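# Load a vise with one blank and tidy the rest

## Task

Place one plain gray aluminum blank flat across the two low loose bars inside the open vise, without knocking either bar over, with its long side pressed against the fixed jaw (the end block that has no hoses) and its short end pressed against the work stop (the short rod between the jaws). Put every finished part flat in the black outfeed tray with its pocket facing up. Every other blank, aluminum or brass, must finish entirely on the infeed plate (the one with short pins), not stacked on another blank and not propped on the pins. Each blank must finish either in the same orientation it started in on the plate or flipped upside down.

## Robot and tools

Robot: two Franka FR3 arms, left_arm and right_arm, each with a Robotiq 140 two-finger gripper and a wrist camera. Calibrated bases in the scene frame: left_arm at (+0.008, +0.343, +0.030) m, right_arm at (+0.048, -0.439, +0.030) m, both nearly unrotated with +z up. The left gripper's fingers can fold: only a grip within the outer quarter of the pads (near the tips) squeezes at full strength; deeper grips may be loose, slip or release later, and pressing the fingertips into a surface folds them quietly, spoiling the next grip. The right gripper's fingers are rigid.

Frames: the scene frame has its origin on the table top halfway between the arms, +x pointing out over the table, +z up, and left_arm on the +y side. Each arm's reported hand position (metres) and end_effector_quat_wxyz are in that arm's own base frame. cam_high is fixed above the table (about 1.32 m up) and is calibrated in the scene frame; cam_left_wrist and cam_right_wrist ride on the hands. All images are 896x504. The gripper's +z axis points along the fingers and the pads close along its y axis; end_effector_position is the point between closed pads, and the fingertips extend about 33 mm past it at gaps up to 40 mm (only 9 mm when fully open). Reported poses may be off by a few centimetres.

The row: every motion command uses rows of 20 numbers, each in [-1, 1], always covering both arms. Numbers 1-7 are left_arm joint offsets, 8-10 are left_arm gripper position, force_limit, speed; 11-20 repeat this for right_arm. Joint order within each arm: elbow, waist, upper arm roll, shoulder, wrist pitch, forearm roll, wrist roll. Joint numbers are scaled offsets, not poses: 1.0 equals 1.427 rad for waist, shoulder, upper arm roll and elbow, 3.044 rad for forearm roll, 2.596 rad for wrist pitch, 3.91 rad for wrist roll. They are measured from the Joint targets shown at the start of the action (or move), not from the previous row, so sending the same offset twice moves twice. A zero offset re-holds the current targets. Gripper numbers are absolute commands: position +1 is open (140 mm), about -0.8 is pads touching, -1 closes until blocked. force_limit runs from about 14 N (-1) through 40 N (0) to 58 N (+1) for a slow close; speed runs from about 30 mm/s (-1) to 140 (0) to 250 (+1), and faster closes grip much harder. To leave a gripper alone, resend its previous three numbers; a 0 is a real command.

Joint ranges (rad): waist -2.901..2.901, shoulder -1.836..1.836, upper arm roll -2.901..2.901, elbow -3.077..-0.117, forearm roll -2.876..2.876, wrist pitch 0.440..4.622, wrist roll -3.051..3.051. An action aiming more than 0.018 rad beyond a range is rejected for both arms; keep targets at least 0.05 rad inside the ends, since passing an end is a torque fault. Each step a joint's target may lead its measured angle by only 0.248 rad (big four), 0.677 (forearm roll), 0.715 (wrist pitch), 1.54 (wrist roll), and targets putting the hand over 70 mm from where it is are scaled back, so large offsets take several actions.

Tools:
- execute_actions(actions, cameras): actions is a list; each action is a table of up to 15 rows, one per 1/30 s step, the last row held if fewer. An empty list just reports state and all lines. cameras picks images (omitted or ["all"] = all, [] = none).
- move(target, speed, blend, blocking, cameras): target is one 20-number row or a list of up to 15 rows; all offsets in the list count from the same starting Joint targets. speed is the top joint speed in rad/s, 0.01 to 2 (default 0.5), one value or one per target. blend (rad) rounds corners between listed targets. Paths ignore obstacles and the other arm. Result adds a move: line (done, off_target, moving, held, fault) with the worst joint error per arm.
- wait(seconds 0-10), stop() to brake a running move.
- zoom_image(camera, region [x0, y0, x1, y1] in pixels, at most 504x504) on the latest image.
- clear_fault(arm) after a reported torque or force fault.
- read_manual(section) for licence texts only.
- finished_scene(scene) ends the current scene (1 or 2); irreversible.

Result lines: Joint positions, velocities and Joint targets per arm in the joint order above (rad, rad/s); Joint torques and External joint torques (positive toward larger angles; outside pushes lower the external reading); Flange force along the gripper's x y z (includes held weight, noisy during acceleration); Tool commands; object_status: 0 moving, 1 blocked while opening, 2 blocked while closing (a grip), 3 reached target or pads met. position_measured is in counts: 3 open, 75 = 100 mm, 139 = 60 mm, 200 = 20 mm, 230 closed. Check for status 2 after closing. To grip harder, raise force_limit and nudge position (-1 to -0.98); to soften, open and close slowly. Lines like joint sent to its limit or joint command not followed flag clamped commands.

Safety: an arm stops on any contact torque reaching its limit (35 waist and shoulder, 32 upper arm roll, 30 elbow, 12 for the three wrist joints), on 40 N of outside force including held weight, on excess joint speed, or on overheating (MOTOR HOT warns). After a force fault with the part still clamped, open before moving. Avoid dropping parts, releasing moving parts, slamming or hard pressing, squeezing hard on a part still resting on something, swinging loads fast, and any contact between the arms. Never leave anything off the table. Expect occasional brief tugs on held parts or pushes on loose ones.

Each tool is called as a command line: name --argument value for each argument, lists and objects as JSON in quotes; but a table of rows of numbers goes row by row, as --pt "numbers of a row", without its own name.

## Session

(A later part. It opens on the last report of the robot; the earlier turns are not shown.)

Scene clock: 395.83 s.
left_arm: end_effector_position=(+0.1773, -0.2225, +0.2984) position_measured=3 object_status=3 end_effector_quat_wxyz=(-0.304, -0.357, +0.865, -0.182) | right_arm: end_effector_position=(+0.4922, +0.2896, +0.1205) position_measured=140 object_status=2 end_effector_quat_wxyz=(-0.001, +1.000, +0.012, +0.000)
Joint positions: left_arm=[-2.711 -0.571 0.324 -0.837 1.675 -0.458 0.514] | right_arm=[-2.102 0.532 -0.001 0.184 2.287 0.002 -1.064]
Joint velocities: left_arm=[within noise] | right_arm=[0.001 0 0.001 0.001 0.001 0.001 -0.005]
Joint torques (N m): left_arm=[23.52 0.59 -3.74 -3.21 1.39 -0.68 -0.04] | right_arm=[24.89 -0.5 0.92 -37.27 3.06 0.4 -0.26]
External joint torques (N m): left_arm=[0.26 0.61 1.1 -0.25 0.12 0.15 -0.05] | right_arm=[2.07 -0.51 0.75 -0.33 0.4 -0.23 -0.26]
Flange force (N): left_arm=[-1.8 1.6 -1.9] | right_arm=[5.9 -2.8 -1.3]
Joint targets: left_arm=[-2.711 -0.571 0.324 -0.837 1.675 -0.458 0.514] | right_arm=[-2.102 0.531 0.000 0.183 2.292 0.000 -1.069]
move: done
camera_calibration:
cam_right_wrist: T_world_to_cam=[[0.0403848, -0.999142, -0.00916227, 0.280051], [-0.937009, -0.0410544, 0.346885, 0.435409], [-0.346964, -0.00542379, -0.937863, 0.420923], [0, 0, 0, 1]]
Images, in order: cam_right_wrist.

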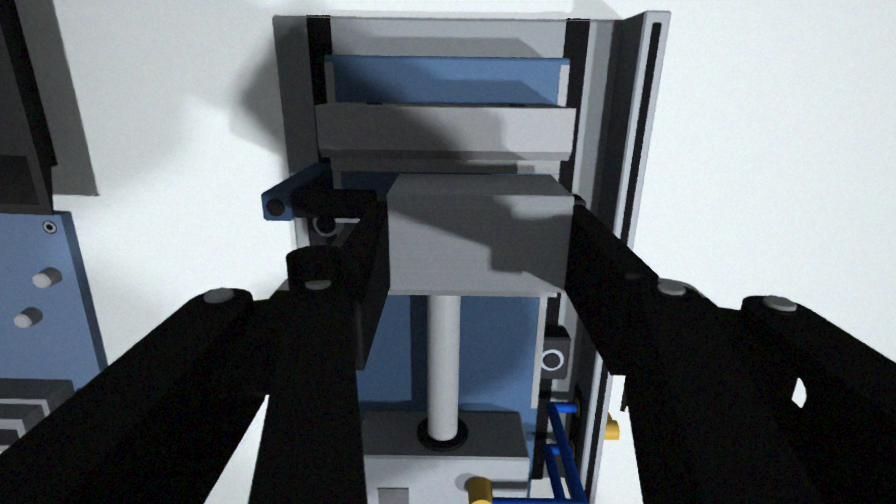

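move --target '[0,0,0,0,0,0,0,1,1,1, -0.0058,-0.0006,0,0.0169,0.0125,0,-0.0002,-1,-0.1,-1]' --speed 0.04 --cameras '["cam_right_wrist"]'

zoom_image --camera "cam_right_wrist" --region '[310, 90, 450, 220]'

zoom_image --camera "cam_right_wrist" --region '[460, 90, 600, 220]'

Scene clock: 425.07 s.
left_arm: end_effector_position=(+0.1773, -0.2225, +0.2984) position_measured=3 object_status=3 end_effector_quat_wxyz=(-0.304, -0.357, +0.865, -0.182) | right_arm: end_effector_position=(+0.4930, +0.2898, +0.1063) position_measured=140 object_status=2 end_effector_quat_wxyz=(-0.001, +1.000, +0.013, +0.000)
Joint positions: left_arm=[-2.711 -0.571 0.324 -0.837 1.675 -0.458 0.514] | right_arm=[-2.11 0.532 -0.001 0.208 2.318 0.002 -1.067]
Joint velocities: left_arm=[within noise] | right_arm=[-0.001 0 0 -0.001 0.003 0 -0.001]
Joint torques (N m): left_arm=[23.51 0.58 -3.84 -3.25 1.4 -0.66 -0.02] | right_arm=[24.46 -0.82 0.99 -37.45 3.03 0.39 -0.23]
External joint torques (N m): left_arm=[0.24 0.54 0.95 -0.25 0.12 0.17 -0.03] | right_arm=[1.91 -0.8 0.82 0 0.37 -0.22 -0.23]
Flange force (N): left_arm=[-1.6 1.5 -1.7] | right_arm=[6.3 -2.7 -0.5]
Joint targets: left_arm=[-2.711 -0.571 0.324 -0.837 1.675 -0.458 0.514] | right_arm=[-2.110 0.530 0.000 0.207 2.325 0.000 -1.070]
move: done
camera_calibration:
cam_right_wrist: T_world_to_cam=[[0.0423742, -0.99906, -0.00912972, 0.279047], [-0.936965, -0.0429095, 0.346779, 0.441615], [-0.346844, -0.00614023, -0.937903, 0.408066], [0, 0, 0, 1]]
Images, in order: cam_right_wrist.

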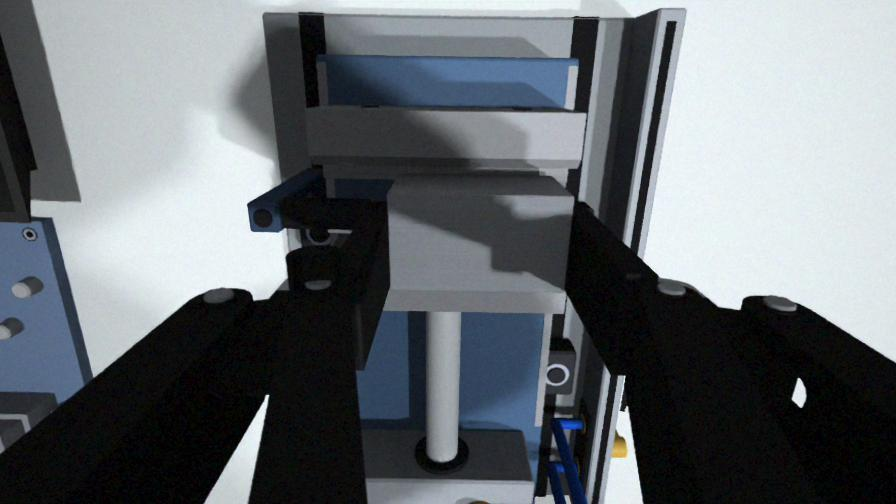

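Scaled by 3.600 from the camera's 896x504 image, which has a finer 1280x720 frame.

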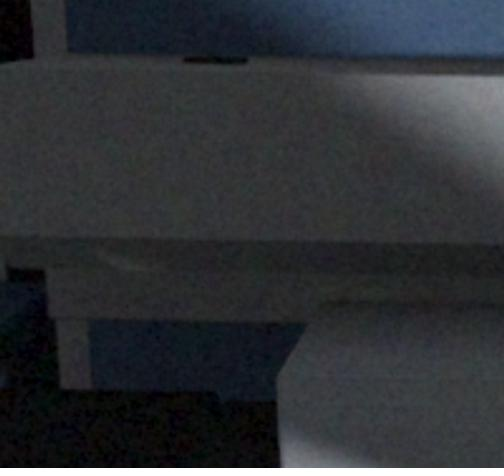

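Scaled by 3.600 from the camera's 896x504 image, which has a finer 1280x720 frame.

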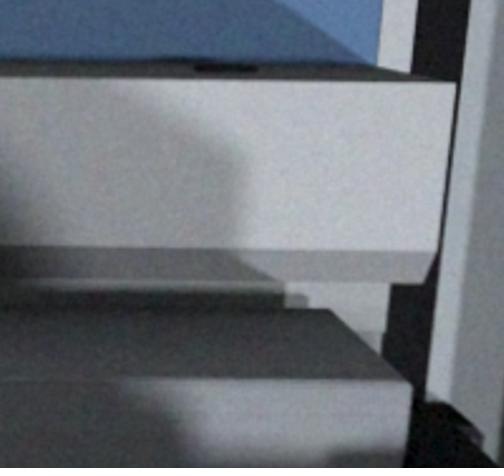

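move --target '[0,0,0,0,0,0,0,1,1,1, -0.004,0,0,0.0088,0.0070,0,0,-1,-0.1,-1]' --speed 0.03 --cameras '["cam_right_wrist"]'

zoom_image --camera "cam_right_wrist" --region '[240, 110, 620, 330]'

Scene clock: 440.00 s.
left_arm: end_effector_position=(+0.1773, -0.2225, +0.2984) position_measured=3 object_status=3 end_effector_quat_wxyz=(-0.304, -0.357, +0.865, -0.182) | right_arm: end_effector_position=(+0.4933, +0.2898, +0.0988) position_measured=140 object_status=2 end_effector_quat_wxyz=(-0.001, +1.000, +0.013, +0.000)
Joint positions: left_arm=[-2.711 -0.571 0.324 -0.837 1.675 -0.458 0.514] | right_arm=[-2.115 0.532 -0.001 0.22 2.336 0.002 -1.067]
Joint velocities: left_arm=[within noise] | right_arm=[0 0 -0.001 0 0.005 0 -0.001]
Joint torques (N m): left_arm=[23.46 0.61 -3.81 -3.25 1.4 -0.68 -0.03] | right_arm=[23.96 -0.69 0.95 -37.26 3.03 0.38 -0.25]
External joint torques (N m): left_arm=[0.3 0.69 1.08 -0.37 0.14 0.16 -0.04] | right_arm=[1.74 -0.54 0.89 0.23 0.39 -0.21 -0.25]
Flange force (N): left_arm=[-1.6 2.0 -1.9] | right_arm=[6.1 -2.8 0.1]
Joint targets: left_arm=[-2.711 -0.571 0.324 -0.837 1.675 -0.458 0.514] | right_arm=[-2.116 0.530 0.000 0.220 2.343 0.000 -1.070]
move: done
camera_calibration:
cam_right_wrist: T_world_to_cam=[[0.0424904, -0.999052, -0.00945345, 0.278994], [-0.937202, -0.0431349, 0.34611, 0.444673], [-0.34619, -0.00584657, -0.938146, 0.400711], [0, 0, 0, 1]]
Images, in order: cam_right_wrist.

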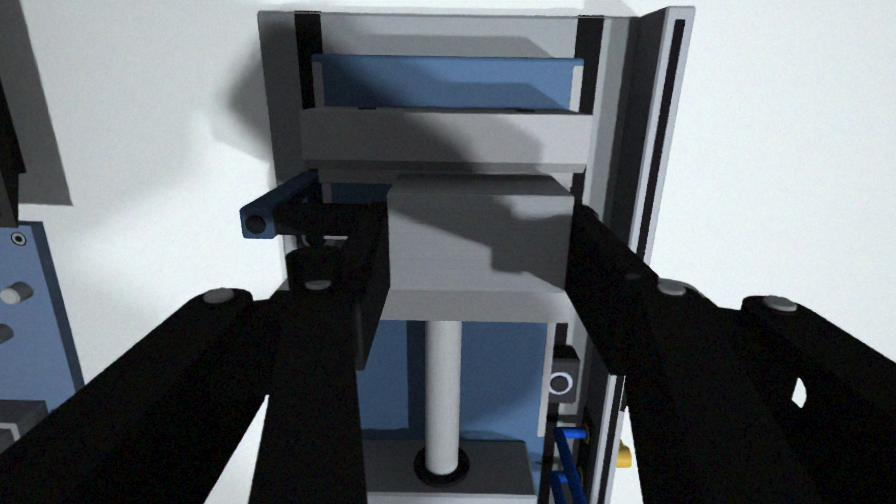

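Scaled by 1.326 from the camera's 896x504 image, which has a finer 1280x720 frame.

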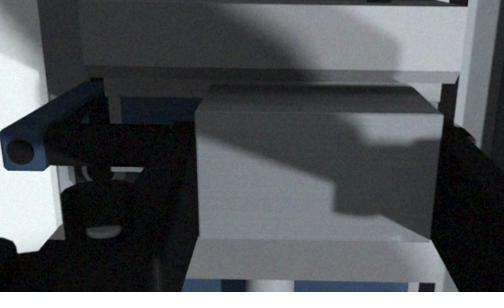

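move --target '[0,0,0,0,0,0,0,1,1,1, -0.0005,0,0,0.0011,0.0009,0,0,-1,-0.1,-1]' --speed 0.03 --cameras '[]'

move --target '[0,0,0,0,0,0,0,1,1,1, -0.0005,0,0,0.0011,0.0009,0,0,-1,-0.1,-1]' --speed 0.03 --cameras '[]'

Scene clock: 443.23 s.
move: done

Scene clock: 443.93 s.
left_arm: end_effector_position=(+0.1773, -0.2225, +0.2984) position_measured=3 object_status=3 end_effector_quat_wxyz=(-0.304, -0.357, +0.865, -0.182) | right_arm: end_effector_position=(+0.4943, +0.2904, +0.0988) position_measured=140 object_status=2 end_effector_quat_wxyz=(-0.002, +1.000, +0.013, +0.002)
Joint positions: left_arm=[-2.711 -0.571 0.324 -0.837 1.675 -0.458 0.514] | right_arm=[-2.116 0.532 -0.001 0.22 2.341 0.002 -1.067]
Joint torques (N m): left_arm=[23.5 0.63 -3.78 -3.22 1.4 -0.67 -0.04] | right_arm=[23.28 -0.67 0.89 -35.83 3.12 0.37 -0.24]
External joint torques (N m): left_arm=[0.3 0.64 1.04 -0.32 0.13 0.16 -0.05] | right_arm=[0.98 -0.87 0.5 1.73 0.45 -0.22 -0.24]
Flange force (N): left_arm=[-1.6 1.8 -1.9] | right_arm=[7.2 -2.8 3.2]
Joint targets: left_arm=[-2.711 -0.571 0.324 -0.837 1.675 -0.458 0.514] | right_arm=[-2.117 0.530 0.000 0.223 2.347 0.000 -1.070]
move: done

move --target '[0,0,0,0,0,0,0,1,1,1, -0.0005,0,0,0.0011,0.0009,0,0,-1,-0.1,-1]' --speed 0.03 --cameras '["cam_right_wrist"]'

zoom_image --camera "cam_right_wrist" --region '[440, 120, 620, 220]'

Scene clock: 447.57 s.
left_arm: end_effector_position=(+0.1773, -0.2225, +0.2984) position_measured=3 object_status=3 end_effector_quat_wxyz=(-0.304, -0.357, +0.865, -0.182) | right_arm: end_effector_position=(+0.4947, +0.2907, +0.0988) position_measured=140 object_status=2 end_effector_quat_wxyz=(-0.002, +1.000, +0.013, +0.003)
Joint positions: left_arm=[-2.711 -0.571 0.324 -0.837 1.675 -0.458 0.514] | right_arm=[-2.116 0.532 -0.001 0.22 2.343 0.002 -1.068]
Joint torques (N m): left_arm=[23.49 0.58 -3.85 -3.21 1.38 -0.67 -0.04] | right_arm=[23.02 -0.68 0.89 -35 3.26 0.37 -0.17]
External joint torques (N m): left_arm=[0.2 0.57 0.98 -0.23 0.1 0.16 -0.05] | right_arm=[0.86 -0.49 0.86 2.37 0.61 -0.22 -0.17]
Flange force (N): left_arm=[-1.6 1.6 -1.7] | right_arm=[7.8 -4.0 4.7]
Joint targets: left_arm=[-2.711 -0.571 0.324 -0.837 1.675 -0.458 0.514] | right_arm=[-2.118 0.530 0.000 0.224 2.350 0.000 -1.070]
move: done
camera_calibration:
cam_right_wrist: T_world_to_cam=[[0.0433562, -0.998988, -0.0119372, 0.279556], [-0.938752, -0.0448246, 0.341666, 0.447774], [-0.341856, -0.00360727, -0.939746, 0.398534], [0, 0, 0, 1]]
Images, in order: cam_right_wrist.

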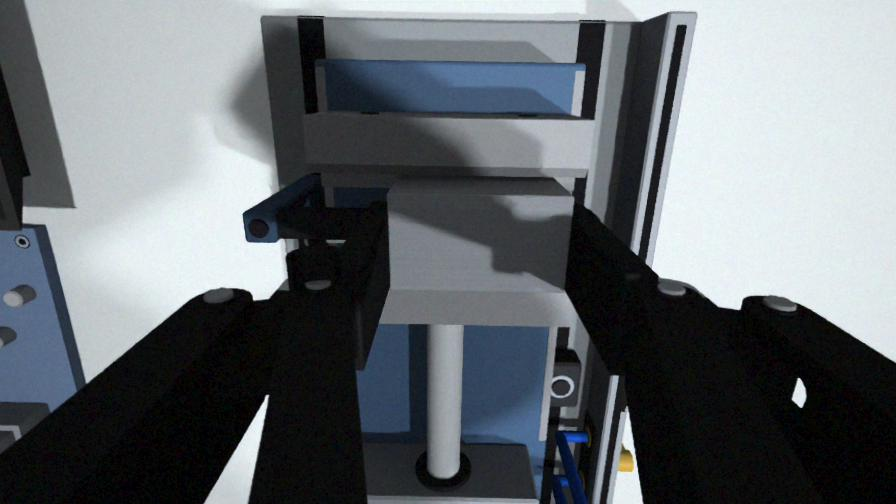

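Scaled by 2.800 from the camera's 896x504 image, which has a finer 1280x720 frame.

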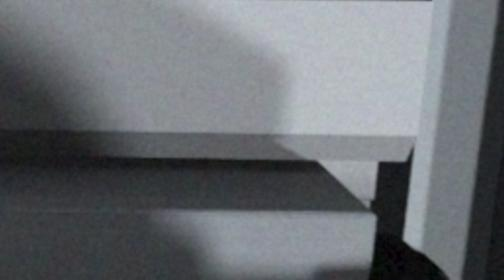

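move --target '[0,0,0,0,0,0,0,1,1,1, 0.001,0,0,-0.0025,-0.0039,0,0,-1,-0.1,-1]' --speed 0.03 --cameras '[]'

Scene clock: 458.60 s.
left_arm: end_effector_position=(+0.1773, -0.2225, +0.2984) position_measured=3 object_status=3 end_effector_quat_wxyz=(-0.304, -0.357, +0.865, -0.182) | right_arm: end_effector_position=(+0.4947, +0.2907, +0.0988) position_measured=140 object_status=2 end_effector_quat_wxyz=(-0.002, +1.000, +0.013, +0.003)
Joint positions: left_arm=[-2.711 -0.571 0.324 -0.837 1.675 -0.458 0.514] | right_arm=[-2.116 0.532 -0.001 0.22 2.343 0.002 -1.068]
Joint torques (N m): left_arm=[23.52 0.6 -3.76 -3.22 1.42 -0.67 -0.05] | right_arm=[23.13 -0.83 0.67 -36.51 2.46 0.37 -0.18]
External joint torques (N m): left_arm=[0.31 0.61 1.07 -0.37 0.14 0.16 -0.06] | right_arm=[0.73 -0.87 0.43 1.21 -0.23 -0.23 -0.18]
Flange force (N): left_arm=[-1.5 1.9 -1.9] | right_arm=[5.9 -2.1 1.0]
Joint targets: left_arm=[-2.711 -0.571 0.324 -0.837 1.675 -0.458 0.514] | right_arm=[-2.117 0.530 0.000 0.221 2.340 0.000 -1.070]
move: done

move --target '[0,0,0,0,0,0,0,1,1,1, 0,0,0,0,0,0,0,-0.05,-1,-1]' --speed 0.03 --cameras '["cam_right_wrist"]'

zoom_image --camera "cam_right_wrist" --region '[300, 110, 620, 330]'

Scene clock: 461.53 s.
left_arm: end_effector_position=(+0.1773, -0.2225, +0.2984) position_measured=3 object_status=3 end_effector_quat_wxyz=(-0.304, -0.357, +0.865, -0.182) | right_arm: end_effector_position=(+0.4947, +0.2906, +0.0987) position_measured=135 object_status=3 end_effector_quat_wxyz=(-0.002, +1.000, +0.013, +0.003)
Joint positions: left_arm=[-2.711 -0.571 0.324 -0.837 1.675 -0.458 0.514] | right_arm=[-2.116 0.532 -0.001 0.22 2.343 0.002 -1.068]
Joint torques (N m): left_arm=[23.47 0.57 -3.81 -3.18 1.39 -0.67 -0.05] | right_arm=[23.66 -0.64 1.02 -37.03 2.48 0.37 -0.2]
External joint torques (N m): left_arm=[0.18 0.55 0.98 -0.22 0.11 0.16 -0.06] | right_arm=[1.31 -0.78 0.69 0.63 -0.2 -0.22 -0.2]
Flange force (N): left_arm=[-1.6 1.5 -1.6] | right_arm=[6.4 -2.6 -0.3]
Joint targets: left_arm=[-2.711 -0.571 0.324 -0.837 1.675 -0.458 0.514] | right_arm=[-2.117 0.530 0.000 0.221 2.340 0.000 -1.070]
move: done
camera_calibration:
cam_right_wrist: T_world_to_cam=[[0.043425, -0.998986, -0.0119088, 0.279502], [-0.938731, -0.0448793, 0.341717, 0.447767], [-0.341905, -0.00365989, -0.939727, 0.398521], [0, 0, 0, 1]]
Images, in order: cam_right_wrist.

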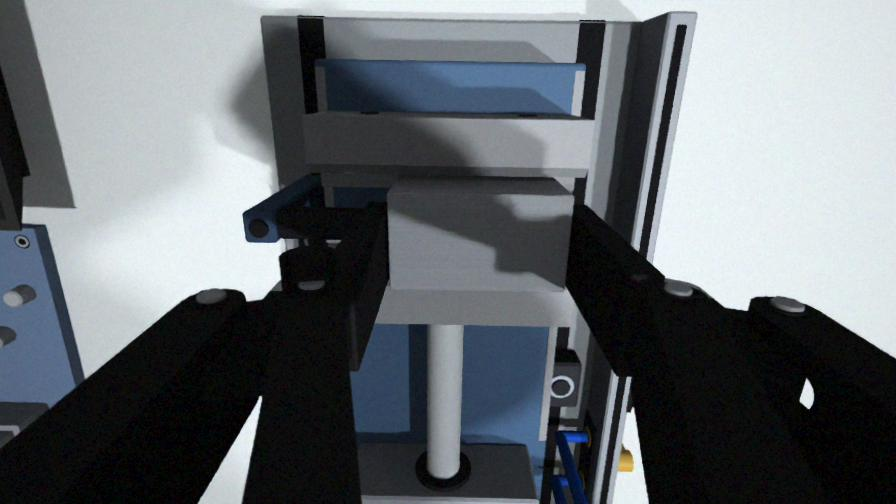

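Scaled by 1.575 from the camera's 896x504 image, which has a finer 1280x720 frame.

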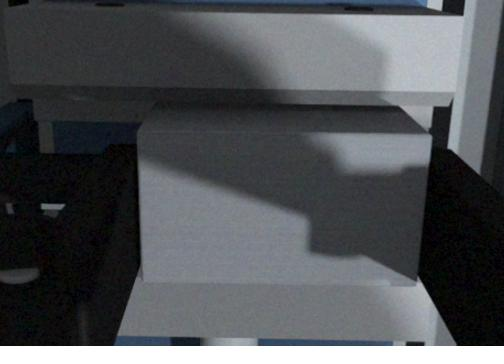

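move --pt "0 0 0 0 0 0 0 1 1 1 0.002 0 0 -0.0044 -0.0035 0 0 -0.05 -1 -1" --pt "0 0 0 0 0 0 0 1 1 1 0.002 0 0 -0.0044 -0.0035 0 0 -1 -0.1 -1" --speed 0.03 --cameras '["cam_right_wrist"]'

zoom_image --camera "cam_right_wrist" --region '[240, 110, 620, 330]'

Scene clock: 468.63 s.
left_arm: end_effector_position=(+0.1773, -0.2225, +0.2984) position_measured=3 object_status=3 end_effector_quat_wxyz=(-0.304, -0.357, +0.865, -0.182) | right_arm: end_effector_position=(+0.4937, +0.2901, +0.1011) position_measured=140 object_status=2 end_effector_quat_wxyz=(-0.002, +1.000, +0.013, +0.001)
Joint positions: left_arm=[-2.711 -0.571 0.324 -0.837 1.675 -0.458 0.514] | right_arm=[-2.115 0.532 -0.001 0.216 2.335 0.002 -1.068]
Joint torques (N m): left_arm=[23.48 0.64 -3.82 -3.21 1.4 -0.67 -0.02] | right_arm=[23.99 -0.66 0.77 -37.4 2.39 0.39 -0.17]
External joint torques (N m): left_arm=[0.22 0.66 1.04 -0.27 0.12 0.17 -0.03] | right_arm=[1.64 -0.77 0.47 0.02 -0.28 -0.21 -0.17]
Flange force (N): left_arm=[-1.8 1.8 -1.7] | right_arm=[6.2 -2.5 -1.7]
Joint targets: left_arm=[-2.711 -0.571 0.324 -0.837 1.675 -0.458 0.514] | right_arm=[-2.114 0.530 0.000 0.215 2.330 0.000 -1.070]
move: done
camera_calibration:
cam_right_wrist: T_world_to_cam=[[0.0434267, -0.999, -0.0106382, 0.278902], [-0.937915, -0.0444346, 0.344006, 0.445283], [-0.344135, -0.00496132, -0.938907, 0.401808], [0, 0, 0, 1]]
Images, in order: cam_right_wrist.

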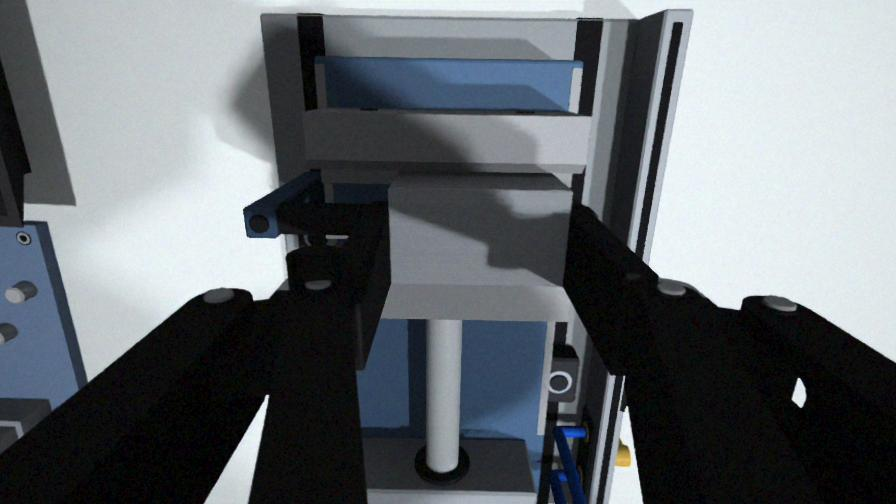

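Scaled by 1.326 from the camera's 896x504 image, which has a finer 1280x720 frame.

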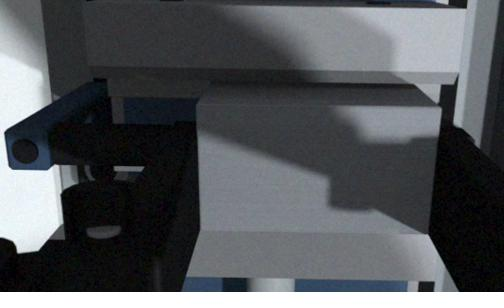

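move --pt "0 0 0 0 0 0 0 1 1 1 0.0008 0 0 -0.0017 -0.0013 0 0 -1 -0.1 -1" --pt "0 0 0 0 0 0 0 1 1 1 0.0042 -0.0009 0 0.0007 -0.0019 0 -0.0003 -1 -0.1 -1" --speed 0.03 --cameras '["cam_right_wrist"]'

zoom_image --camera "cam_right_wrist" --region '[440, 120, 620, 220]'

Scene clock: 476.40 s.
left_arm: end_effector_position=(+0.1773, -0.2225, +0.2984) position_measured=3 object_status=3 end_effector_quat_wxyz=(-0.304, -0.357, +0.865, -0.182) | right_arm: end_effector_position=(+0.4943, +0.2897, +0.1023) position_measured=140 object_status=2 end_effector_quat_wxyz=(-0.001, +1.000, +0.013, +0.001)
Joint positions: left_arm=[-2.711 -0.571 0.324 -0.837 1.675 -0.458 0.514] | right_arm=[-2.111 0.53 -0.001 0.216 2.329 0.002 -1.068]
Joint torques (N m): left_arm=[23.52 0.6 -3.81 -3.22 1.41 -0.67 -0.03] | right_arm=[24.94 -0.73 0.93 -37.43 2.45 0.39 -0.25]
External joint torques (N m): left_arm=[0.18 0.59 1 -0.23 0.12 0.17 -0.04] | right_arm=[2.53 -0.67 0.79 0.1 -0.22 -0.21 -0.25]
Flange force (N): left_arm=[-1.7 1.6 -1.6] | right_arm=[9.1 -4.3 -2.0]
Joint targets: left_arm=[-2.711 -0.571 0.324 -0.837 1.675 -0.458 0.514] | right_arm=[-2.108 0.529 0.000 0.216 2.326 0.000 -1.071]
move: done
camera_calibration:
cam_right_wrist: T_world_to_cam=[[0.0423592, -0.999054, -0.00984464, 0.278961], [-0.937452, -0.0431512, 0.345429, 0.444659], [-0.345527, -0.0054032, -0.938393, 0.403938], [0, 0, 0, 1]]
Images, in order: cam_right_wrist.

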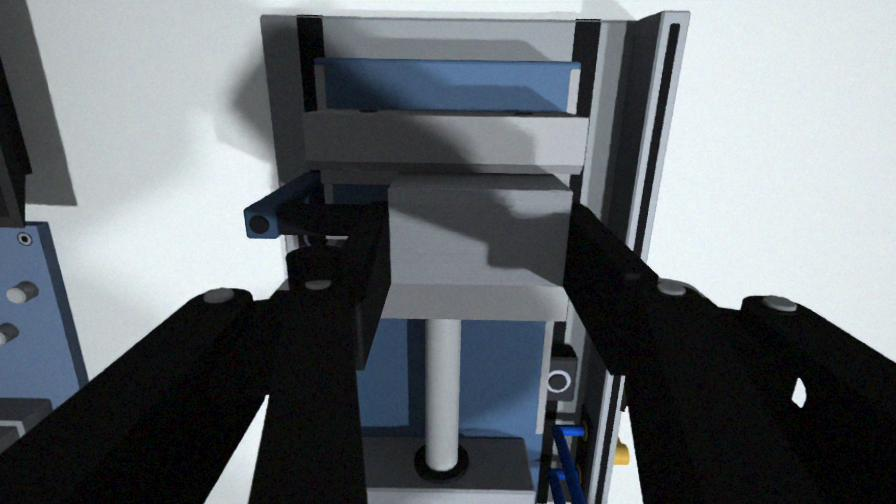

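Scaled by 2.800 from the camera's 896x504 image, which has a finer 1280x720 frame.

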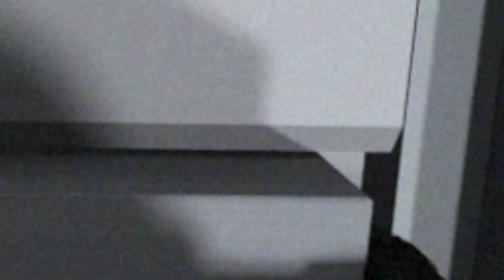

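move --target '[0,0,0,0,0,0,0,1,1,1, 0.0023,-0.0006,0,0.0016,-0.0004,0,-0.0002,-1,-0.1,-1]' --speed 0.03 --cameras '[]'

execute_actions --actions '[]' --cameras '[]'

move --target '[0,0,0,0,0,0,0,1,1,1, 0.0023,-0.0006,0,0.0016,-0.0004,0,-0.0002,-1,-0.1,-1]' --speed 0.03 --cameras '[]'

Scene clock: 485.80 s.
move: done

Scene clock: 485.80 s.
Joint names: [elbow, waist, upper arm roll, shoulder, wrist pitch, forearm roll, wrist roll]
Tool commands: left_gripper/position=+1.0 left_gripper/force_limit=+1.0 left_gripper/speed=+1.0 right_gripper/position=-1.0 right_gripper/force_limit=-0.1 right_gripper/speed=-1.0
No camera images: "cameras" was empty.

Scene clock: 486.50 s.
left_arm: end_effector_position=(+0.1773, -0.2225, +0.2984) position_measured=3 object_status=3 end_effector_quat_wxyz=(-0.304, -0.357, +0.865, -0.182) | right_arm: end_effector_position=(+0.4957, +0.2896, +0.1020) position_measured=140 object_status=2 end_effector_quat_wxyz=(-0.001, +1.000, +0.012, +0.000)
Joint positions: left_arm=[-2.711 -0.571 0.324 -0.837 1.675 -0.458 0.514] | right_arm=[-2.105 0.529 -0.001 0.22 2.325 0.002 -1.069]
Joint torques (N m): left_arm=[23.49 0.58 -3.8 -3.22 1.41 -0.67 -0.01] | right_arm=[25.05 -0.96 0.7 -37.77 2.72 0.39 -0.22]
External joint torques (N m): left_arm=[0.2 0.57 1.02 -0.26 0.13 0.17 -0.02] | right_arm=[2.61 -1.13 0.35 0.01 0.06 -0.21 -0.22]
Flange force (N): left_arm=[-1.7 1.6 -1.6] | right_arm=[9.3 -3.5 -1.6]
Joint targets: left_arm=[-2.711 -0.571 0.324 -0.837 1.675 -0.458 0.514] | right_arm=[-2.101 0.527 0.000 0.220 2.323 0.000 -1.073]
move: done

move --target '[0,0,0,0,0,0,0,1,1,1, 0.0023,-0.0006,0,0.0016,-0.0004,0,-0.0002,-1,-0.1,-1]' --speed 0.03 --cameras '["cam_right_wrist"]'

zoom_image --camera "cam_right_wrist" --region '[440, 120, 620, 220]'

Scene clock: 489.17 s.
left_arm: end_effector_position=(+0.1773, -0.2225, +0.2984) position_measured=3 object_status=3 end_effector_quat_wxyz=(-0.304, -0.357, +0.865, -0.182) | right_arm: end_effector_position=(+0.4958, +0.2894, +0.1015) position_measured=140 object_status=2 end_effector_quat_wxyz=(+0.000, +1.000, +0.012, -0.001)
Joint positions: left_arm=[-2.711 -0.571 0.324 -0.837 1.675 -0.458 0.514] | right_arm=[-2.102 0.529 -0.001 0.223 2.323 0.002 -1.07]
Joint torques (N m): left_arm=[23.47 0.58 -3.79 -3.28 1.39 -0.68 -0.05] | right_arm=[25.88 -1.3 0.71 -37.78 2.92 0.39 -0.25]
External joint torques (N m): left_arm=[0.3 0.62 1.06 -0.4 0.13 0.15 -0.06] | right_arm=[3.37 -1.35 0.46 0.11 0.25 -0.21 -0.25]
Flange force (N): left_arm=[-1.4 2.0 -1.9] | right_arm=[12.0 -4.7 -1.6]
Joint targets: left_arm=[-2.711 -0.571 0.324 -0.837 1.675 -0.458 0.514] | right_arm=[-2.098 0.526 0.000 0.222 2.322 0.000 -1.074]
move: done
camera_calibration:
cam_right_wrist: T_world_to_cam=[[0.042159, -0.99908, -0.00784612, 0.278479], [-0.936177, -0.0422453, 0.348981, 0.445006], [-0.348992, -0.00736735, -0.937097, 0.405829], [0, 0, 0, 1]]
Images, in order: cam_right_wrist.

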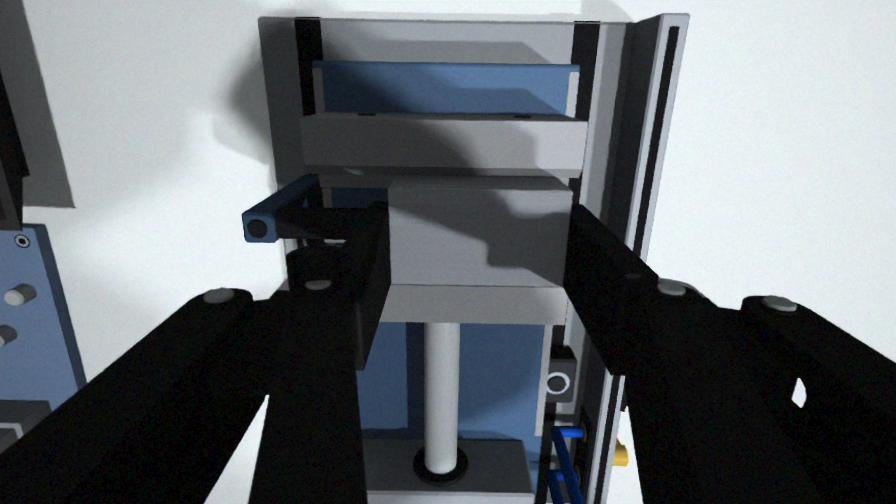

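Scaled by 2.800 from the camera's 896x504 image, which has a finer 1280x720 frame.

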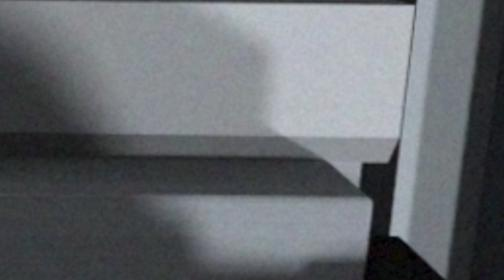

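move --target '[0,0,0,0,0,0,0,1,1,1, 0.0088,0.0109,0,0.0061,-0.0015,0,0.0047,-1,-0.1,-1]' --speed 0.03 --cameras '["cam_right_wrist"]'

zoom_image --camera "cam_right_wrist" --region '[300, 130, 620, 330]'

Scene clock: 498.10 s.
left_arm: end_effector_position=(+0.1773, -0.2225, +0.2984) position_measured=3 object_status=3 end_effector_quat_wxyz=(-0.304, -0.357, +0.865, -0.182) | right_arm: end_effector_position=(+0.4954, +0.2969, +0.1015) position_measured=140 object_status=2 end_effector_quat_wxyz=(+0.000, +1.000, +0.013, -0.001)
Joint positions: left_arm=[-2.711 -0.571 0.324 -0.837 1.675 -0.458 0.514] | right_arm=[-2.089 0.54 -0.001 0.232 2.319 0.002 -1.06]
Joint velocities: left_arm=[within noise] | right_arm=[0 0 0.001 0 0.001 0 0.006]
Joint torques (N m): left_arm=[23.48 0.62 -3.81 -3.21 1.4 -0.68 -0.04] | right_arm=[25.51 0.08 0.89 -38.33 2.82 0.38 0.17]
External joint torques (N m): left_arm=[0.22 0.62 1.03 -0.27 0.12 0.15 -0.05] | right_arm=[3.13 0 0.61 -0.33 0.18 -0.22 0.17]
Flange force (N): left_arm=[-1.6 1.7 -1.7] | right_arm=[9.1 -6.0 -2.3]
Joint targets: left_arm=[-2.711 -0.571 0.324 -0.837 1.675 -0.458 0.514] | right_arm=[-2.085 0.542 0.000 0.231 2.319 0.000 -1.055]
move: done
camera_calibration:
cam_right_wrist: T_world_to_cam=[[0.0437672, -0.999009, -0.00805786, 0.285227], [-0.936245, -0.0438292, 0.348603, 0.445525], [-0.348611, -0.00771326, -0.937236, 0.405665], [0, 0, 0, 1]]
Images, in order: cam_right_wrist.

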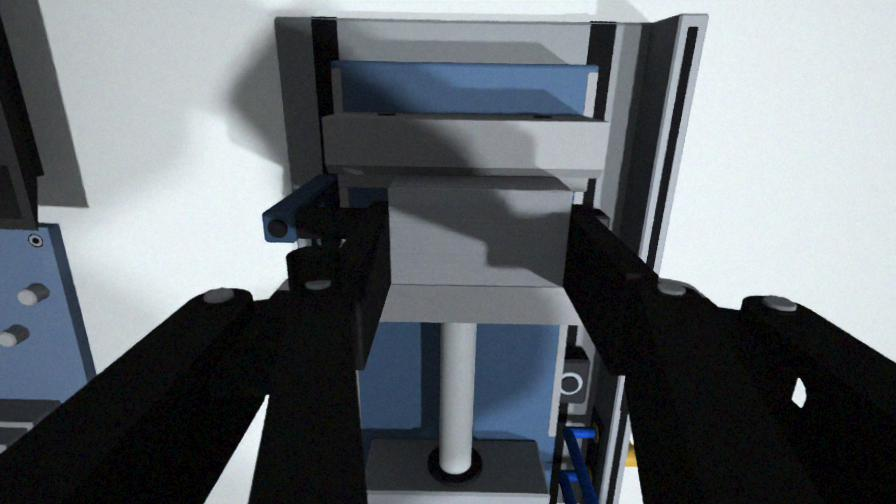

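Scaled by 1.575 from the camera's 896x504 image, which has a finer 1280x720 frame.

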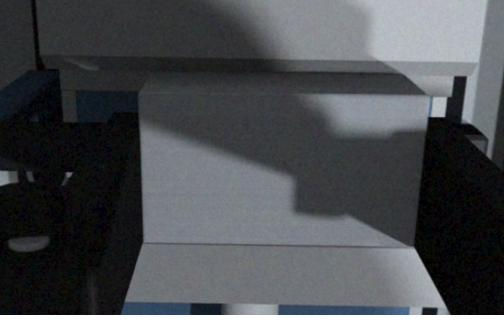

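move --target '[0,0,0,0,0,0,0,1,1,1, 0.0025,0.0021,0,0.0018,-0.0004,0,0.0008,-1,-0.1,-1]' --speed 0.03 --cameras '[]'

Scene clock: 501.70 s.
left_arm: end_effector_position=(+0.1773, -0.2225, +0.2984) position_measured=3 object_status=3 end_effector_quat_wxyz=(-0.304, -0.357, +0.865, -0.182) | right_arm: end_effector_position=(+0.4953, +0.2989, +0.1015) position_measured=140 object_status=2 end_effector_quat_wxyz=(+0.000, +1.000, +0.013, -0.001)
Joint positions: left_arm=[-2.711 -0.571 0.324 -0.837 1.675 -0.458 0.514] | right_arm=[-2.086 0.543 -0.001 0.234 2.318 0.002 -1.056]
Joint torques (N m): left_arm=[23.52 0.62 -3.8 -3.21 1.4 -0.68 -0.02] | right_arm=[25.58 0.14 0.86 -38.45 2.84 0.39 0.09]
External joint torques (N m): left_arm=[0.19 0.6 1.01 -0.2 0.12 0.15 -0.03] | right_arm=[3.02 0.17 0.67 -0.12 0.17 -0.22 0.09]
Flange force (N): left_arm=[-1.8 1.5 -1.7] | right_arm=[9.2 -6.2 -1.9]
Joint targets: left_arm=[-2.711 -0.571 0.324 -0.837 1.675 -0.458 0.514] | right_arm=[-2.082 0.545 0.000 0.234 2.318 0.000 -1.052]
move: done

move --target '[0,0,0,0,0,0,0,1,1,1, 0.0013,0.0011,0,0.0009,-0.0002,0,0.0004,-1,-0.1,-1]' --speed 0.03 --cameras '[]'

Scene clock: 503.73 s.
left_arm: end_effector_position=(+0.1773, -0.2225, +0.2984) position_measured=3 object_status=3 end_effector_quat_wxyz=(-0.304, -0.357, +0.865, -0.182) | right_arm: end_effector_position=(+0.4953, +0.2999, +0.1015) position_measured=140 object_status=2 end_effector_quat_wxyz=(+0.000, +1.000, +0.012, -0.001)
Joint positions: left_arm=[-2.711 -0.571 0.324 -0.837 1.675 -0.458 0.514] | right_arm=[-2.084 0.545 -0.001 0.236 2.318 0.002 -1.054]
Joint torques (N m): left_arm=[23.46 0.64 -3.78 -3.2 1.4 -0.67 -0.01] | right_arm=[25.73 0.06 0.92 -38.45 2.82 0.39 0.13]
External joint torques (N m): left_arm=[0.17 0.65 1.06 -0.22 0.12 0.17 -0.02] | right_arm=[3.33 0.13 0.78 -0.33 0.18 -0.21 0.13]
Flange force (N): left_arm=[-1.9 1.7 -1.7] | right_arm=[9.7 -6.6 -2.4]
Joint targets: left_arm=[-2.711 -0.571 0.324 -0.837 1.675 -0.458 0.514] | right_arm=[-2.080 0.546 0.000 0.235 2.317 0.000 -1.051]
move: done

move --target '[0,0,0,0,0,0,0,1,1,1, 0.0013,0.0011,0,0.0009,-0.0002,0,0.0004,-1,-0.1,-1]' --speed 0.03 --cameras '["cam_right_wrist"]'

zoom_image --camera "cam_right_wrist" --region '[300, 130, 620, 330]'

Scene clock: 506.47 s.
left_arm: end_effector_position=(+0.1773, -0.2225, +0.2984) position_measured=3 object_status=3 end_effector_quat_wxyz=(-0.304, -0.357, +0.865, -0.182) | right_arm: end_effector_position=(+0.4953, +0.3010, +0.1015) position_measured=140 object_status=2 end_effector_quat_wxyz=(+0.000, +1.000, +0.012, -0.001)
Joint positions: left_arm=[-2.711 -0.571 0.324 -0.837 1.675 -0.458 0.514] | right_arm=[-2.082 0.546 -0.001 0.237 2.317 0.002 -1.052]
Joint torques (N m): left_arm=[23.48 0.57 -3.82 -3.25 1.4 -0.67 -0.03] | right_arm=[25.81 0.07 0.89 -38.39 2.79 0.38 0.13]
External joint torques (N m): left_arm=[0.17 0.55 1 -0.26 0.12 0.17 -0.04] | right_arm=[3.21 0.08 0.68 0.08 0.12 -0.22 0.13]
Flange force (N): left_arm=[-1.6 1.7 -1.6] | right_arm=[10.3 -6.9 -1.8]
Joint targets: left_arm=[-2.711 -0.571 0.324 -0.837 1.675 -0.458 0.514] | right_arm=[-2.078 0.548 0.000 0.236 2.316 0.000 -1.049]
move: done
camera_calibration:
cam_right_wrist: T_world_to_cam=[[0.0422435, -0.999074, -0.0081598, 0.29004], [-0.936385, -0.0424383, 0.348401, 0.445277], [-0.348424, -0.00707695, -0.93731, 0.405328], [0, 0, 0, 1]]
Images, in order: cam_right_wrist.

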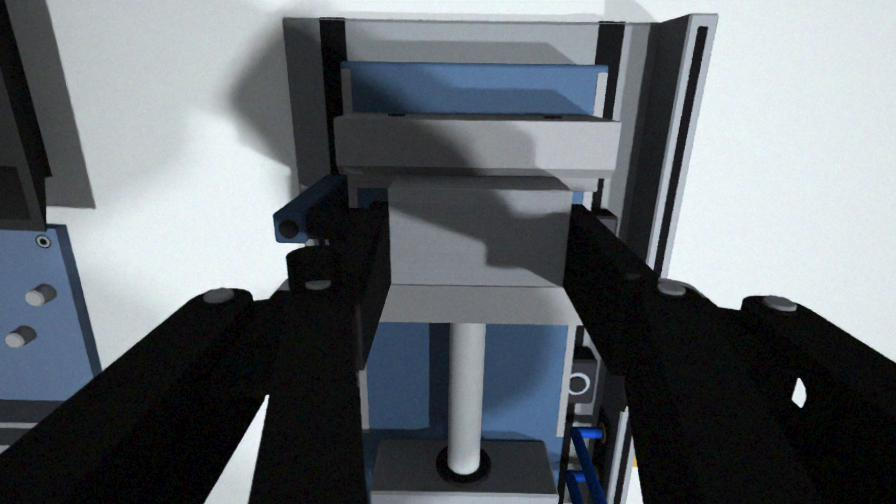

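Scaled by 1.575 from the camera's 896x504 image, which has a finer 1280x720 frame.

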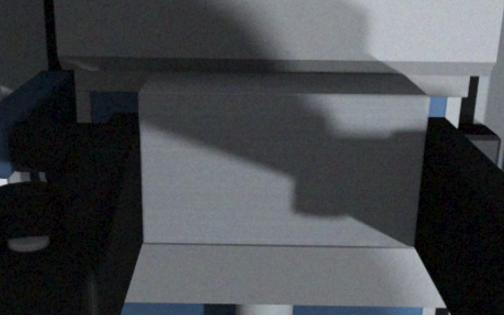

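move --target '[0,0,0,0,0,0,0,1,1,1, 0.0012,0.0011,0,0.0009,-0.0002,0,0.0004,-1,-0.1,-1]' --speed 0.03 --cameras '[]'

Scene clock: 510.87 s.
left_arm: end_effector_position=(+0.1773, -0.2225, +0.2984) position_measured=3 object_status=3 end_effector_quat_wxyz=(-0.304, -0.357, +0.865, -0.182) | right_arm: end_effector_position=(+0.4952, +0.3018, +0.1015) position_measured=140 object_status=2 end_effector_quat_wxyz=(+0.000, +1.000, +0.012, -0.001)
Joint positions: left_arm=[-2.711 -0.571 0.324 -0.837 1.675 -0.458 0.514] | right_arm=[-2.08 0.547 -0.001 0.238 2.317 0.002 -1.051]
Joint torques (N m): left_arm=[23.5 0.53 -3.84 -3.21 1.4 -0.65 -0.02] | right_arm=[25.38 0.36 1.29 -38.41 2.81 0.42 0.07]
External joint torques (N m): left_arm=[0.15 0.54 0.98 -0.16 0.12 0.19 -0.03] | right_arm=[2.86 0.23 0.95 -0.02 0.16 -0.18 0.07]
Flange force (N): left_arm=[-1.8 1.4 -1.6] | right_arm=[8.8 -6.2 -1.6]
Joint targets: left_arm=[-2.711 -0.571 0.324 -0.837 1.675 -0.458 0.514] | right_arm=[-2.076 0.549 0.000 0.238 2.316 0.000 -1.047]
move: done

move --target '[0,0,0,0,0,0,0,1,1,1, 0.0012,0.0011,0,0.0009,-0.0002,0,0.0004,-1,-0.1,-1]' --speed 0.03 --cameras '[]'

Scene clock: 513.70 s.
left_arm: end_effector_position=(+0.1773, -0.2225, +0.2984) position_measured=3 object_status=3 end_effector_quat_wxyz=(-0.304, -0.357, +0.865, -0.182) | right_arm: end_effector_position=(+0.4953, +0.3019, +0.1014) position_measured=140 object_status=2 end_effector_quat_wxyz=(+0.000, +1.000, +0.012, -0.001)
Joint positions: left_arm=[-2.711 -0.571 0.324 -0.837 1.675 -0.458 0.514] | right_arm=[-2.079 0.548 -0.001 0.239 2.315 0.002 -1.049]
Joint torques (N m): left_arm=[23.49 0.59 -3.76 -3.16 1.4 -0.68 -0.04] | right_arm=[25.64 1.19 1.92 -38.33 2.99 0.59 0.13]
External joint torques (N m): left_arm=[0.2 0.57 1.03 -0.18 0.12 0.16 -0.05] | right_arm=[3.17 1.16 1.68 0.03 0.34 -0.02 0.13]
Flange force (N): left_arm=[-1.8 1.4 -1.7] | right_arm=[9.0 -8.2 -1.4]
Joint targets: left_arm=[-2.711 -0.571 0.324 -0.837 1.675 -0.458 0.514] | right_arm=[-2.075 0.551 0.000 0.239 2.315 0.000 -1.046]
move: done

move --pt "0 0 0 0 0 0 0 1 1 1 0.0025 0.0006 0 0.0017 -0.0004 0 0.0001 -1 -0.1 -1" --pt "0 0 0 0 0 0 0 1 1 1 0.0019 0.0006 0 0.0030 0.0006 0 0.0001 -1 -0.1 -1" --speed 0.03 --cameras '["cam_right_wrist"]'

zoom_image --camera "cam_right_wrist" --region '[300, 130, 620, 330]'

Scene clock: 519.90 s.
left_arm: end_effector_position=(+0.1773, -0.2225, +0.2984) position_measured=3 object_status=3 end_effector_quat_wxyz=(-0.304, -0.357, +0.865, -0.182) | right_arm: end_effector_position=(+0.4953, +0.3019, +0.1014) position_measured=140 object_status=2 end_effector_quat_wxyz=(+0.001, +1.000, +0.012, -0.002)
Joint positions: left_arm=[-2.711 -0.571 0.324 -0.837 1.675 -0.458 0.514] | right_arm=[-2.075 0.548 -0.001 0.241 2.312 0.001 -1.049]
Joint torques (N m): left_arm=[23.5 0.56 -3.8 -3.26 1.41 -0.67 -0.05] | right_arm=[25.37 1.42 2.01 -36.9 3.67 0.67 0.08]
External joint torques (N m): left_arm=[0.26 0.58 1.03 -0.31 0.13 0.16 -0.06] | right_arm=[2.98 1.37 1.75 1.41 1.04 0.07 0.08]
Flange force (N): left_arm=[-1.5 1.7 -1.7] | right_arm=[10.7 -9.4 2.4]
Joint targets: left_arm=[-2.711 -0.571 0.324 -0.837 1.675 -0.458 0.514] | right_arm=[-2.072 0.552 0.000 0.243 2.317 0.000 -1.045]
move: done
camera_calibration:
cam_right_wrist: T_world_to_cam=[[0.0411982, -0.999134, -0.00576201, 0.291296], [-0.935574, -0.0406003, 0.350789, 0.444234], [-0.350719, -0.00906107, -0.936437, 0.406916], [0, 0, 0, 1]]
Images, in order: cam_right_wrist.

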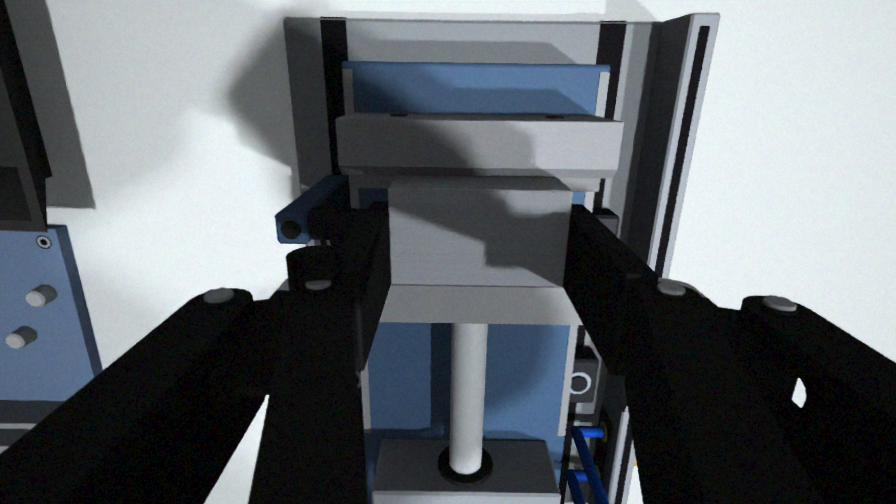

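Scaled by 1.575 from the camera's 896x504 image, which has a finer 1280x720 frame.

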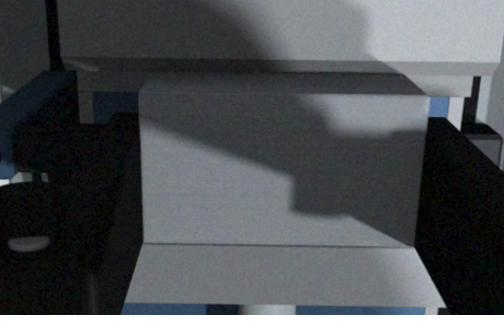

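move --pt "0 0 0 0 0 0 0 1 1 1 -0.0004 0 0 0.0010 0.0008 0 0 -1 -0.1 -1" --pt "0 0 0 0 0 0 0 1 1 1 -0.0004 0 0 0.0010 0.0008 0 0 -0.05 -1 -1" --speed 0.03 --cameras '["cam_right_wrist"]'

zoom_image --camera "cam_right_wrist" --region '[300, 130, 620, 330]'

Scene clock: 527.67 s.
left_arm: end_effector_position=(+0.1773, -0.2225, +0.2984) position_measured=3 object_status=3 end_effector_quat_wxyz=(-0.304, -0.357, +0.865, -0.182) | right_arm: end_effector_position=(+0.4954, +0.3030, +0.1009) position_measured=135 object_status=3 end_effector_quat_wxyz=(+0.001, +1.000, +0.013, -0.002)
Joint positions: left_arm=[-2.711 -0.571 0.324 -0.837 1.675 -0.458 0.514] | right_arm=[-2.074 0.55 -0.001 0.243 2.313 0.001 -1.048]
Joint torques (N m): left_arm=[23.46 0.61 -3.81 -3.24 1.39 -0.67 -0.03] | right_arm=[24.38 0.42 1.77 -37.25 3.09 0.68 0.11]
External joint torques (N m): left_arm=[0.14 0.64 1.05 -0.25 0.11 0.17 -0.04] | right_arm=[1.98 0.34 1.47 1.06 0.46 0.07 0.11]
Flange force (N): left_arm=[-1.8 1.9 -1.6] | right_arm=[7.8 -6.2 1.3]
Joint targets: left_arm=[-2.711 -0.571 0.324 -0.837 1.675 -0.458 0.514] | right_arm=[-2.072 0.552 0.000 0.244 2.319 0.000 -1.045]
move: done
camera_calibration:
cam_right_wrist: T_world_to_cam=[[0.0424867, -0.999079, -0.00608227, 0.291702], [-0.935764, -0.0419258, 0.350125, 0.445078], [-0.350057, -0.00918409, -0.936683, 0.406211], [0, 0, 0, 1]]
Images, in order: cam_right_wrist.

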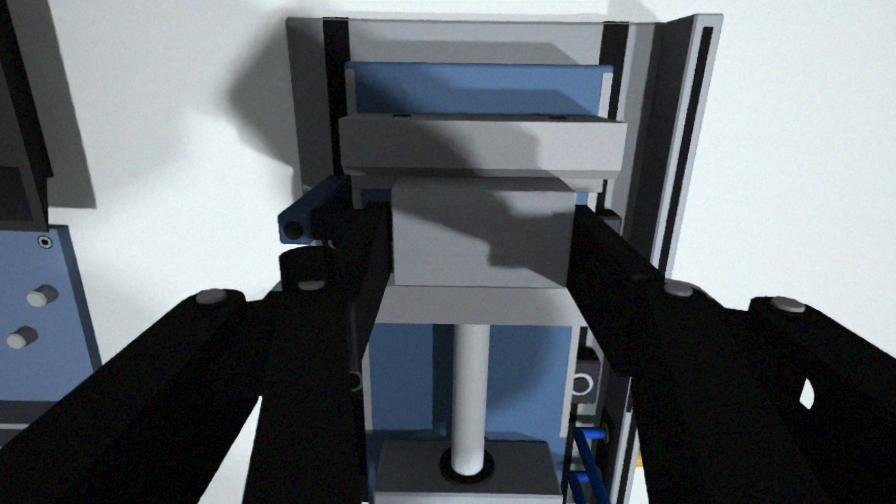

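Scaled by 1.575 from the camera's 896x504 image, which has a finer 1280x720 frame.

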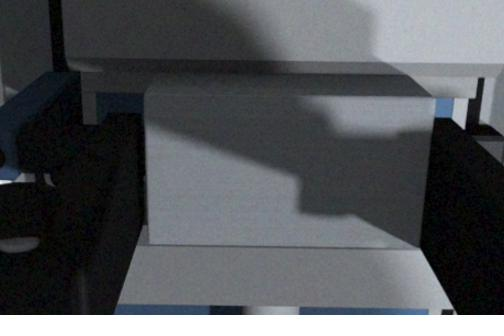

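move --pt "0 0 0 0 0 0 0 1 1 1 0 0 0 -0.0005 -0.002 0 0 0.1 -1 -1" --pt "0 0 0 0 0 0 0 1 1 1 0.0298 -0.001 0 -0.0488 -0.0432 0 0 0.1 -1 -1" --speed 0.1 --cameras '["cam_right_wrist","cam_high"]'

zoom_image --camera "cam_right_wrist" --region '[300, 130, 620, 330]'

Scene clock: 539.53 s.
left_arm: end_effector_position=(+0.1773, -0.2225, +0.2984) position_measured=3 object_status=3 end_effector_quat_wxyz=(-0.304, -0.357, +0.865, -0.182) | right_arm: end_effector_position=(+0.4981, +0.3049, +0.1500) position_measured=117 object_status=3 end_effector_quat_wxyz=(-0.002, +1.000, +0.013, +0.002)
Joint positions: left_arm=[-2.711 -0.571 0.324 -0.837 1.675 -0.458 0.514] | right_arm=[-2.031 0.55 -0.001 0.175 2.212 0.001 -1.048]
Joint velocities: left_arm=[within noise] | right_arm=[0.002 -0.001 0 -0.001 -0.004 0.001 -0.002]
Joint torques (N m): left_arm=[23.45 0.62 -3.81 -3.23 1.4 -0.67 -0.02] | right_arm=[25.01 -0.27 0.93 -36.89 2.35 0.69 0.06]
External joint torques (N m): left_arm=[0.19 0.58 0.96 -0.29 0.11 0.17 -0.03] | right_arm=[1.54 -0.37 0.68 0.37 -0.31 0.03 0.06]
Flange force (N): left_arm=[-1.5 1.8 -1.6] | right_arm=[6.2 -3.8 -1.8]
Joint targets: left_arm=[-2.711 -0.571 0.324 -0.837 1.675 -0.458 0.514] | right_arm=[-2.030 0.550 0.000 0.175 2.207 0.000 -1.045]
move: done
camera_calibration:
cam_right_wrist: T_world_to_cam=[[0.0425648, -0.999036, -0.0107172, 0.294513], [-0.938475, -0.0436596, 0.342576, 0.433472], [-0.342714, -0.00452385, -0.939429, 0.448551], [0, 0, 0, 1]]
Images, in order: cam_high, cam_right_wrist.

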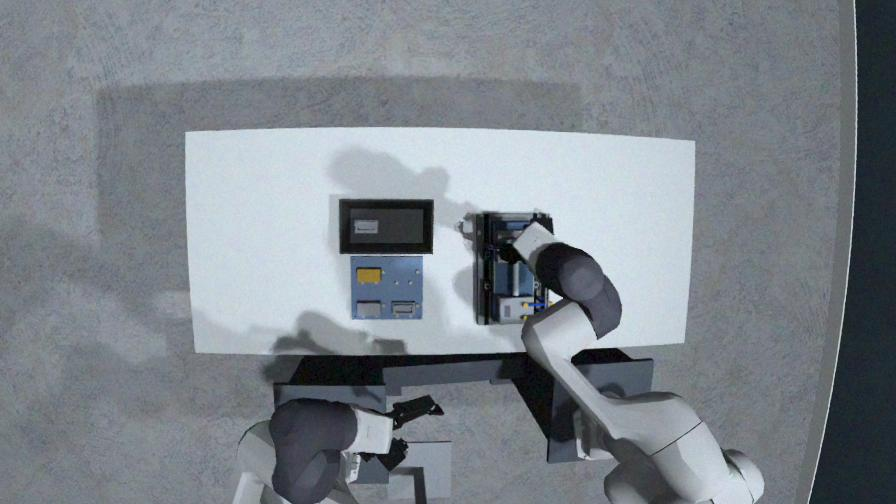

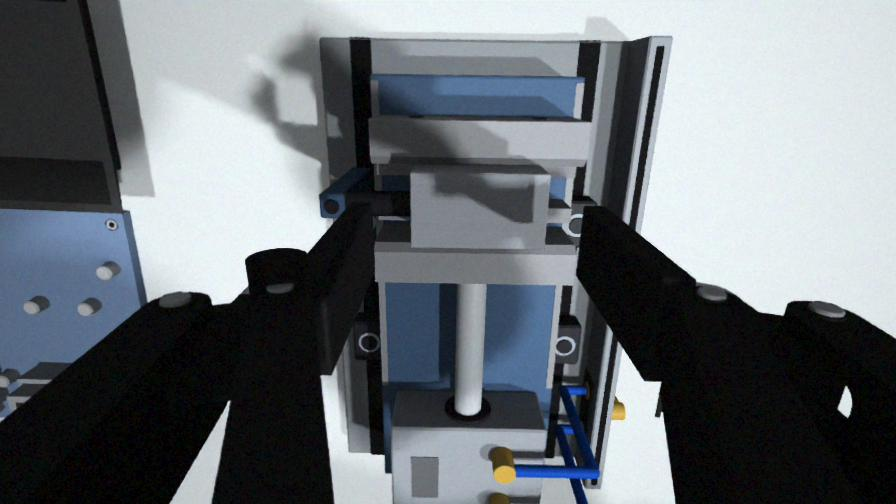

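Scaled by 1.575 from the camera's 896x504 image, which has a finer 1280x720 frame.

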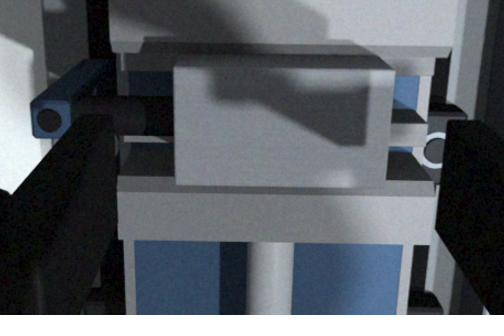

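zoom_image --camera "cam_right_wrist" --region '[380, 140, 480, 260]'

zoom_image --camera "cam_right_wrist" --region '[490, 140, 600, 260]'

Scaled by 4.200 from the camera's 896x504 image, which has a finer 1280x720 frame.

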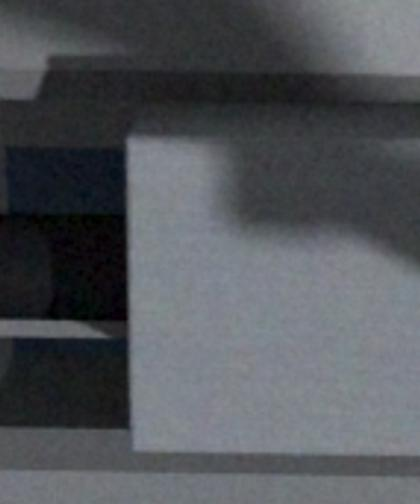

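Scaled by 4.200 from the camera's 896x504 image, which has a finer 1280x720 frame.

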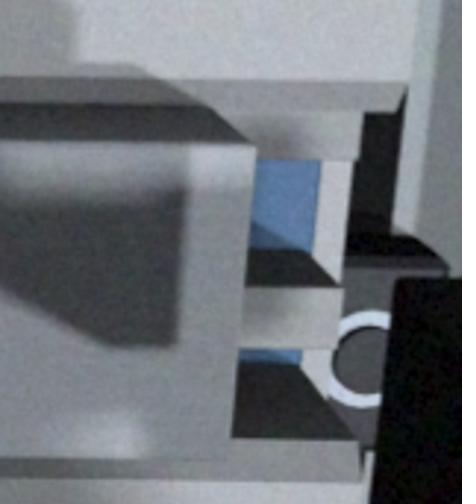

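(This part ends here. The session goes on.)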